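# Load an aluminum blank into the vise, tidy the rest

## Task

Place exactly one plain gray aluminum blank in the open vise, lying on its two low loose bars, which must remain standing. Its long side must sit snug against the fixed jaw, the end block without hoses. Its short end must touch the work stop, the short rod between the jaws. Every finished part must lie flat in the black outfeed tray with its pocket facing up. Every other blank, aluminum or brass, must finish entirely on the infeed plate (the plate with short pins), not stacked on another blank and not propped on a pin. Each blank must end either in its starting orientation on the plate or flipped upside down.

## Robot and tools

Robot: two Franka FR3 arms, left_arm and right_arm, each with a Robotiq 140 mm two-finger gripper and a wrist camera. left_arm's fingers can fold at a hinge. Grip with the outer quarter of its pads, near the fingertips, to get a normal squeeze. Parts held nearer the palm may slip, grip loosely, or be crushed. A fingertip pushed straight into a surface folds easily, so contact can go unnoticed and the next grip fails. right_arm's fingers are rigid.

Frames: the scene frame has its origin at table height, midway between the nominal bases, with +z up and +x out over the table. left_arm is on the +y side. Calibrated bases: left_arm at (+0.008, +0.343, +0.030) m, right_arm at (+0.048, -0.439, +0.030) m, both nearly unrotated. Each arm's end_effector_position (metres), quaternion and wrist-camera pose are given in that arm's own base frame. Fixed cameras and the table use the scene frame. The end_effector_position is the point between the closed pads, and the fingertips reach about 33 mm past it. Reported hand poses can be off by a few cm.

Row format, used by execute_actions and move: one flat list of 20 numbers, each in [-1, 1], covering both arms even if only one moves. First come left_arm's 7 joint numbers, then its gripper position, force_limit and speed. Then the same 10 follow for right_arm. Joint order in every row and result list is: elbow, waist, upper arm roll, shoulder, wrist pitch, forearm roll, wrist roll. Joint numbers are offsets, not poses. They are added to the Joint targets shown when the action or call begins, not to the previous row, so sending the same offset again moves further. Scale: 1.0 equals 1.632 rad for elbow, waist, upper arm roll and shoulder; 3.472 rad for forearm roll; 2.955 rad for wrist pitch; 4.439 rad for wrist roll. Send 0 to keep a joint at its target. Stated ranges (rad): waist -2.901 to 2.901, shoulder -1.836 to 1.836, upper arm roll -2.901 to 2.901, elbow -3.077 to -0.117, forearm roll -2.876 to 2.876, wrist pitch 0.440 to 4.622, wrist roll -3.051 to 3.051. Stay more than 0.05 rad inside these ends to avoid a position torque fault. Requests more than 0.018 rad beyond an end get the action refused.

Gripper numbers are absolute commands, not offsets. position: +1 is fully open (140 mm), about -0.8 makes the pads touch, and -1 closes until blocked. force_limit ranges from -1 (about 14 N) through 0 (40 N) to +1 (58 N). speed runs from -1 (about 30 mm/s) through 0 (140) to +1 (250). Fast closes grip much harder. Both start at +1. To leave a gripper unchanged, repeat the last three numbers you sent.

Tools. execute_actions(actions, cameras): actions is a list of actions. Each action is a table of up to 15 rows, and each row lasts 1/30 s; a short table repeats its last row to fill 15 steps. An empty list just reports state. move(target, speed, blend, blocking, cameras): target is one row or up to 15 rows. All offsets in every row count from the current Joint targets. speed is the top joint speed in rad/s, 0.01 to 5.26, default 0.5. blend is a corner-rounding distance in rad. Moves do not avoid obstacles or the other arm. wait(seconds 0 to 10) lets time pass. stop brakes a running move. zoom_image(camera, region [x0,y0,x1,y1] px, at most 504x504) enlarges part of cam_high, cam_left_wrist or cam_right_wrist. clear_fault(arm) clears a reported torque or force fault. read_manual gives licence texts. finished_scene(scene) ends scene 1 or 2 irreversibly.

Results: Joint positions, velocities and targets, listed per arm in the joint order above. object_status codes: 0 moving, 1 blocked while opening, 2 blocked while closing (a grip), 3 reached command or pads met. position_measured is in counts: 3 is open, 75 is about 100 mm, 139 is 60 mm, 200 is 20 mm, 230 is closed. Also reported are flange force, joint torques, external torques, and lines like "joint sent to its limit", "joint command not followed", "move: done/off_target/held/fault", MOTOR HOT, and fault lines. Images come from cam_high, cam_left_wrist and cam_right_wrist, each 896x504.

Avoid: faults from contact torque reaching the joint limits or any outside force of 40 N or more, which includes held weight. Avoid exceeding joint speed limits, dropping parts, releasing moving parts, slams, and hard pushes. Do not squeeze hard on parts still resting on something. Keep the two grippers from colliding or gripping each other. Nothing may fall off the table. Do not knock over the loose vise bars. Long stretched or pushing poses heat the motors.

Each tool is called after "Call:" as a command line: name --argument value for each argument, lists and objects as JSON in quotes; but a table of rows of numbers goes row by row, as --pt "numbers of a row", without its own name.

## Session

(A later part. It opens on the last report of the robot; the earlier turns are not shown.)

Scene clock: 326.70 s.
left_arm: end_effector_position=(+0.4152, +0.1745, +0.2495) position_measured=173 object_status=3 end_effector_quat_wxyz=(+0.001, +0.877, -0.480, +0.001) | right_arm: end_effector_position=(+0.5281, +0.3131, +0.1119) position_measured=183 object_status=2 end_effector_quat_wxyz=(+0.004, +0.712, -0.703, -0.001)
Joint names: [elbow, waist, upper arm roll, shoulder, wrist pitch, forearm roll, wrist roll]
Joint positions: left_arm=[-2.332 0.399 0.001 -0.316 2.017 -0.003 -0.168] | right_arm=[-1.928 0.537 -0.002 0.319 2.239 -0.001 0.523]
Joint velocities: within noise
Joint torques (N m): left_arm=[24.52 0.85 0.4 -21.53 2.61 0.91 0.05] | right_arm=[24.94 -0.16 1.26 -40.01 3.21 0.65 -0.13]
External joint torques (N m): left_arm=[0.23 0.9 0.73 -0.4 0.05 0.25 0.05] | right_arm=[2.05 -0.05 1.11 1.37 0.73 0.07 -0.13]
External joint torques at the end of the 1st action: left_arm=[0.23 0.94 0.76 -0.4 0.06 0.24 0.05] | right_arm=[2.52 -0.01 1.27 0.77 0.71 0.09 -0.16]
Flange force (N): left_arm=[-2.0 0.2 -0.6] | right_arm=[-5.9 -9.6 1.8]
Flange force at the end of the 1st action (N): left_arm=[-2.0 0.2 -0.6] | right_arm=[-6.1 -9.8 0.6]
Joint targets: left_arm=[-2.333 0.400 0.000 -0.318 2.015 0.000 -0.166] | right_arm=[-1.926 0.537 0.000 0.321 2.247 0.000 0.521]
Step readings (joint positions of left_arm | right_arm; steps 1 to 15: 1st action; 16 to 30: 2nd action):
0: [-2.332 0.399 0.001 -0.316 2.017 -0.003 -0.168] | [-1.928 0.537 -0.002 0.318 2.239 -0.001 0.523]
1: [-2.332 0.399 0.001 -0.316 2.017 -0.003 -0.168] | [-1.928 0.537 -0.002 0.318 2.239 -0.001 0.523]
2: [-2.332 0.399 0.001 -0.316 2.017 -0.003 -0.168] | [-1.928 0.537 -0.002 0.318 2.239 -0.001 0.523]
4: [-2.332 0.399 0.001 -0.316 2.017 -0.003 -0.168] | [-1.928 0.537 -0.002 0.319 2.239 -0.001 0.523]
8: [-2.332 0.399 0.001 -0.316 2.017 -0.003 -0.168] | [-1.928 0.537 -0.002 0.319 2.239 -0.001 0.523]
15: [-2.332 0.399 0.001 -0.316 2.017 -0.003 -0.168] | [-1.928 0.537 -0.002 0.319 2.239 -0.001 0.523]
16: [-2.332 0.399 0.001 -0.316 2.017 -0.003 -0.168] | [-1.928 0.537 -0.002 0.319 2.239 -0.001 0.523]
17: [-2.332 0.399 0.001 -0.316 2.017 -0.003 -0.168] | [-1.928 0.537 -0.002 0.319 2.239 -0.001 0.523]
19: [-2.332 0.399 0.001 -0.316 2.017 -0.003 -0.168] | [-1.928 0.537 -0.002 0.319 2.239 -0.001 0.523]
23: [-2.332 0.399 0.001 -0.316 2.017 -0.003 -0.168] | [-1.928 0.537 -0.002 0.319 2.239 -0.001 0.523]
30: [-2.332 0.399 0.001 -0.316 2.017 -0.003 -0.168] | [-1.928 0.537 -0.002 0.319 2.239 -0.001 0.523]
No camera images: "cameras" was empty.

Call:
move --pt "0 0 0 0 0 0 0 -0.35 -1 0 0.0004 0 0 -0.0006 -0.0005 0 0 -1 -1 -1" --pt "0 0 0 0 0 0 0 -0.35 -1 0 0.0004 0 0 -0.0006 -0.0005 0 0 -0.3 -1 -1" --speed 0.1 --cameras '["cam_right_wrist"]'

Call:
zoom_image --camera "cam_right_wrist" --region '[400, 60, 570, 210]'

Scene clock: 332.80 s.
left_arm: end_effector_position=(+0.4152, +0.1745, +0.2495) position_measured=173 object_status=3 end_effector_quat_wxyz=(+0.001, +0.877, -0.480, +0.001) | right_arm: end_effector_position=(+0.5291, +0.3137, +0.1125) position_measured=167 object_status=0 end_effector_quat_wxyz=(+0.003, +0.712, -0.703, +0.000)
Joint names: [elbow, waist, upper arm roll, shoulder, wrist pitch, forearm roll, wrist roll]
Joint positions: left_arm=[-2.332 0.399 0.001 -0.316 2.017 -0.003 -0.168] | right_arm=[-1.927 0.537 -0.002 0.319 2.241 -0.001 0.523]
Joint velocities: within noise
Joint torques (N m): left_arm=[24.52 0.84 0.37 -21.56 2.62 0.9 0.06] | right_arm=[24.74 -0.34 1.23 -40.65 2.71 0.6 -0.16]
External joint torques (N m): left_arm=[0.25 0.88 0.7 -0.44 0.07 0.23 0.06] | right_arm=[1.68 -0.36 0.97 0.96 0.2 0.03 -0.16]
Flange force (N): left_arm=[-1.9 0.3 -0.6] | right_arm=[-4.5 -8.2 0.4]
Joint targets: left_arm=[-2.333 0.400 0.000 -0.318 2.015 0.000 -0.166] | right_arm=[-1.925 0.537 0.000 0.320 2.246 0.000 0.521]
move: done
camera_calibration:
cam_right_wrist: T_world_to_cam=[[-0.999541, -0.0301013, -0.00340189, 0.54814], [-0.0294395, 0.938768, 0.343289, -0.313439], [-0.00713987, 0.343232, -0.939224, 0.137294], [0, 0, 0, 1]] pos_world=[0.539642, 0.263622, 0.238414]
Images, in order (width x height): cam_right_wrist 896x504.

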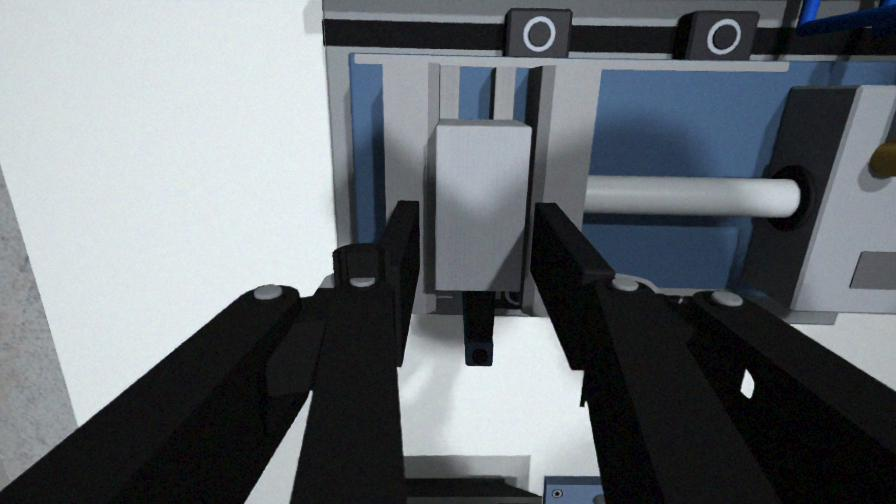

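Scaled by 2.965 from the camera's 896x504 image, which has a finer 1280x720 frame.

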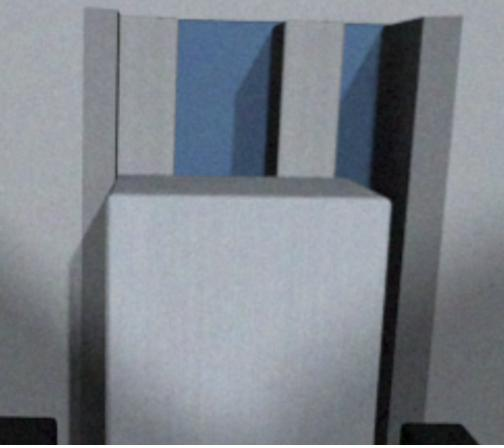

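Call:
move --target '[0, 0, 0, 0, 0, 0, 0, -0.35, -1, 0, 0.0456, 0, 0, -0.0576, -0.0573, 0, 0, -0.3, -1, -1]' --speed 0.25 --cameras '["cam_right_wrist", "cam_high"]'

Call:
zoom_image --camera "cam_right_wrist" --region '[390, 60, 570, 300]'

Call:
zoom_image --camera "cam_high" --region '[330, 190, 560, 330]'

Scene clock: 338.17 s.
left_arm: end_effector_position=(+0.4152, +0.1745, +0.2495) position_measured=173 object_status=3 end_effector_quat_wxyz=(+0.001, +0.877, -0.480, +0.001) | right_arm: end_effector_position=(+0.5302, +0.3143, +0.1905) position_measured=167 object_status=3 end_effector_quat_wxyz=(-0.002, +0.712, -0.703, +0.001)
Joint names: [elbow, waist, upper arm roll, shoulder, wrist pitch, forearm roll, wrist roll]
Joint positions: left_arm=[-2.332 0.399 0.001 -0.316 2.017 -0.003 -0.168] | right_arm=[-1.852 0.537 -0.002 0.225 2.082 -0.001 0.523]
Joint velocities: left_arm=[within noise] | right_arm=[0 0.001 0.001 0 -0.004 -0.001 0.002]
Joint torques (N m): left_arm=[24.45 0.87 0.39 -21.55 2.62 0.91 0.05] | right_arm=[25.7 -0.35 1.15 -39.04 2.29 0.67 -0.22]
External joint torques (N m): left_arm=[0.11 0.83 0.63 -0.35 0.05 0.24 0.05] | right_arm=[1.47 -0.44 0.89 0.78 -0.24 0.02 -0.22]
Flange force (N): left_arm=[-1.8 0.5 -0.3] | right_arm=[-4.1 -7.7 -1.9]
Joint targets: left_arm=[-2.333 0.400 0.000 -0.318 2.015 0.000 -0.166] | right_arm=[-1.851 0.537 0.000 0.226 2.076 0.000 0.521]
move: done
camera_calibration:
cam_right_wrist: T_world_to_cam=[[-0.999478, -0.0299877, -0.0120306, 0.551026], [-0.0323001, 0.936968, 0.347919, -0.339538], [0.000838928, 0.348126, -0.937447, 0.204242], [0, 0, 0, 1]] pos_world=[0.539599, 0.263558, 0.316227]
Images, in order (width x height): cam_high 896x504, cam_right_wrist 896x504.

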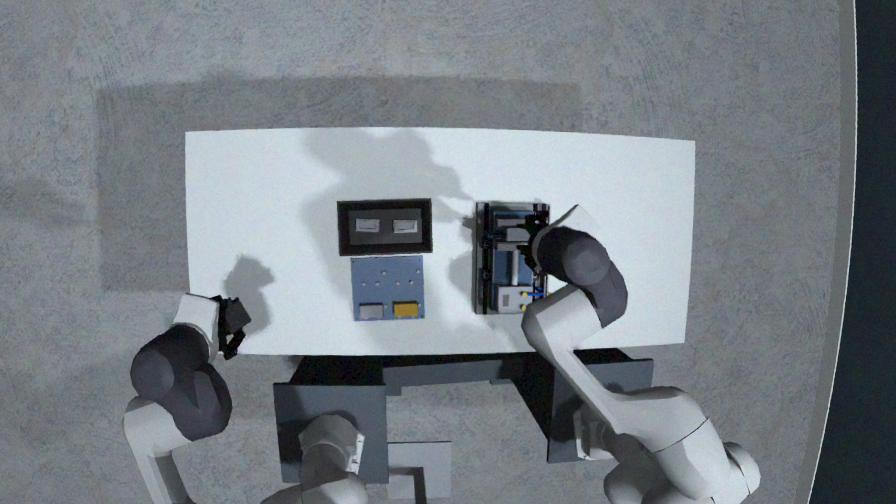

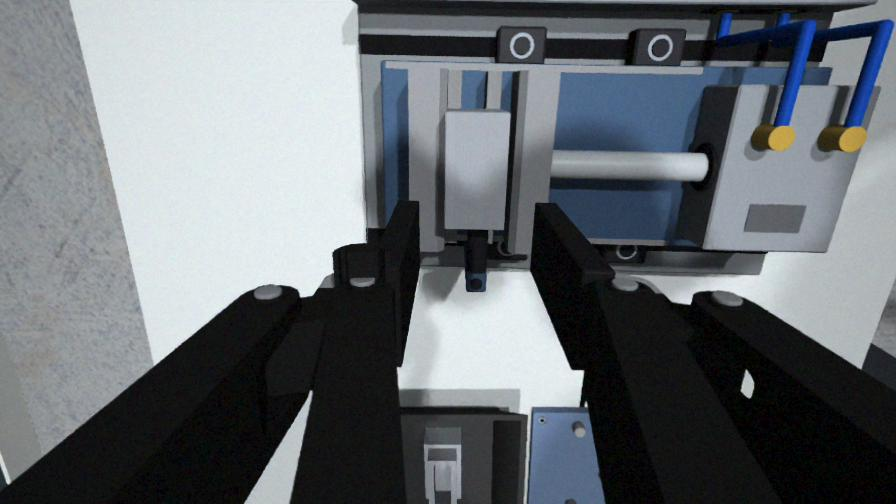

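Scaled by 2.100 from the camera's 896x504 image, which has a finer 1280x720 frame.

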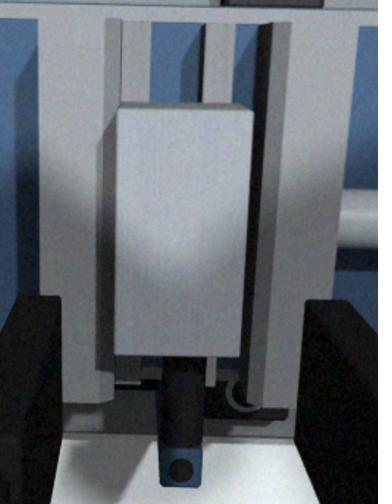

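Scaled by 2.191 from the camera's 896x504 image, which has a finer 1280x720 frame.

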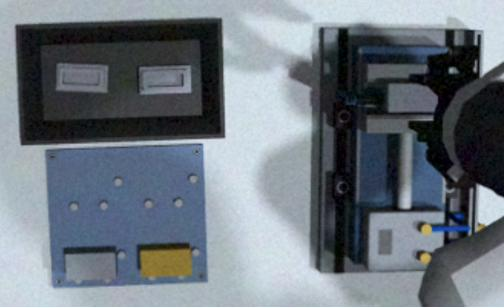

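Call:
finished_scene --scene 2

The scene is finished: the task was done.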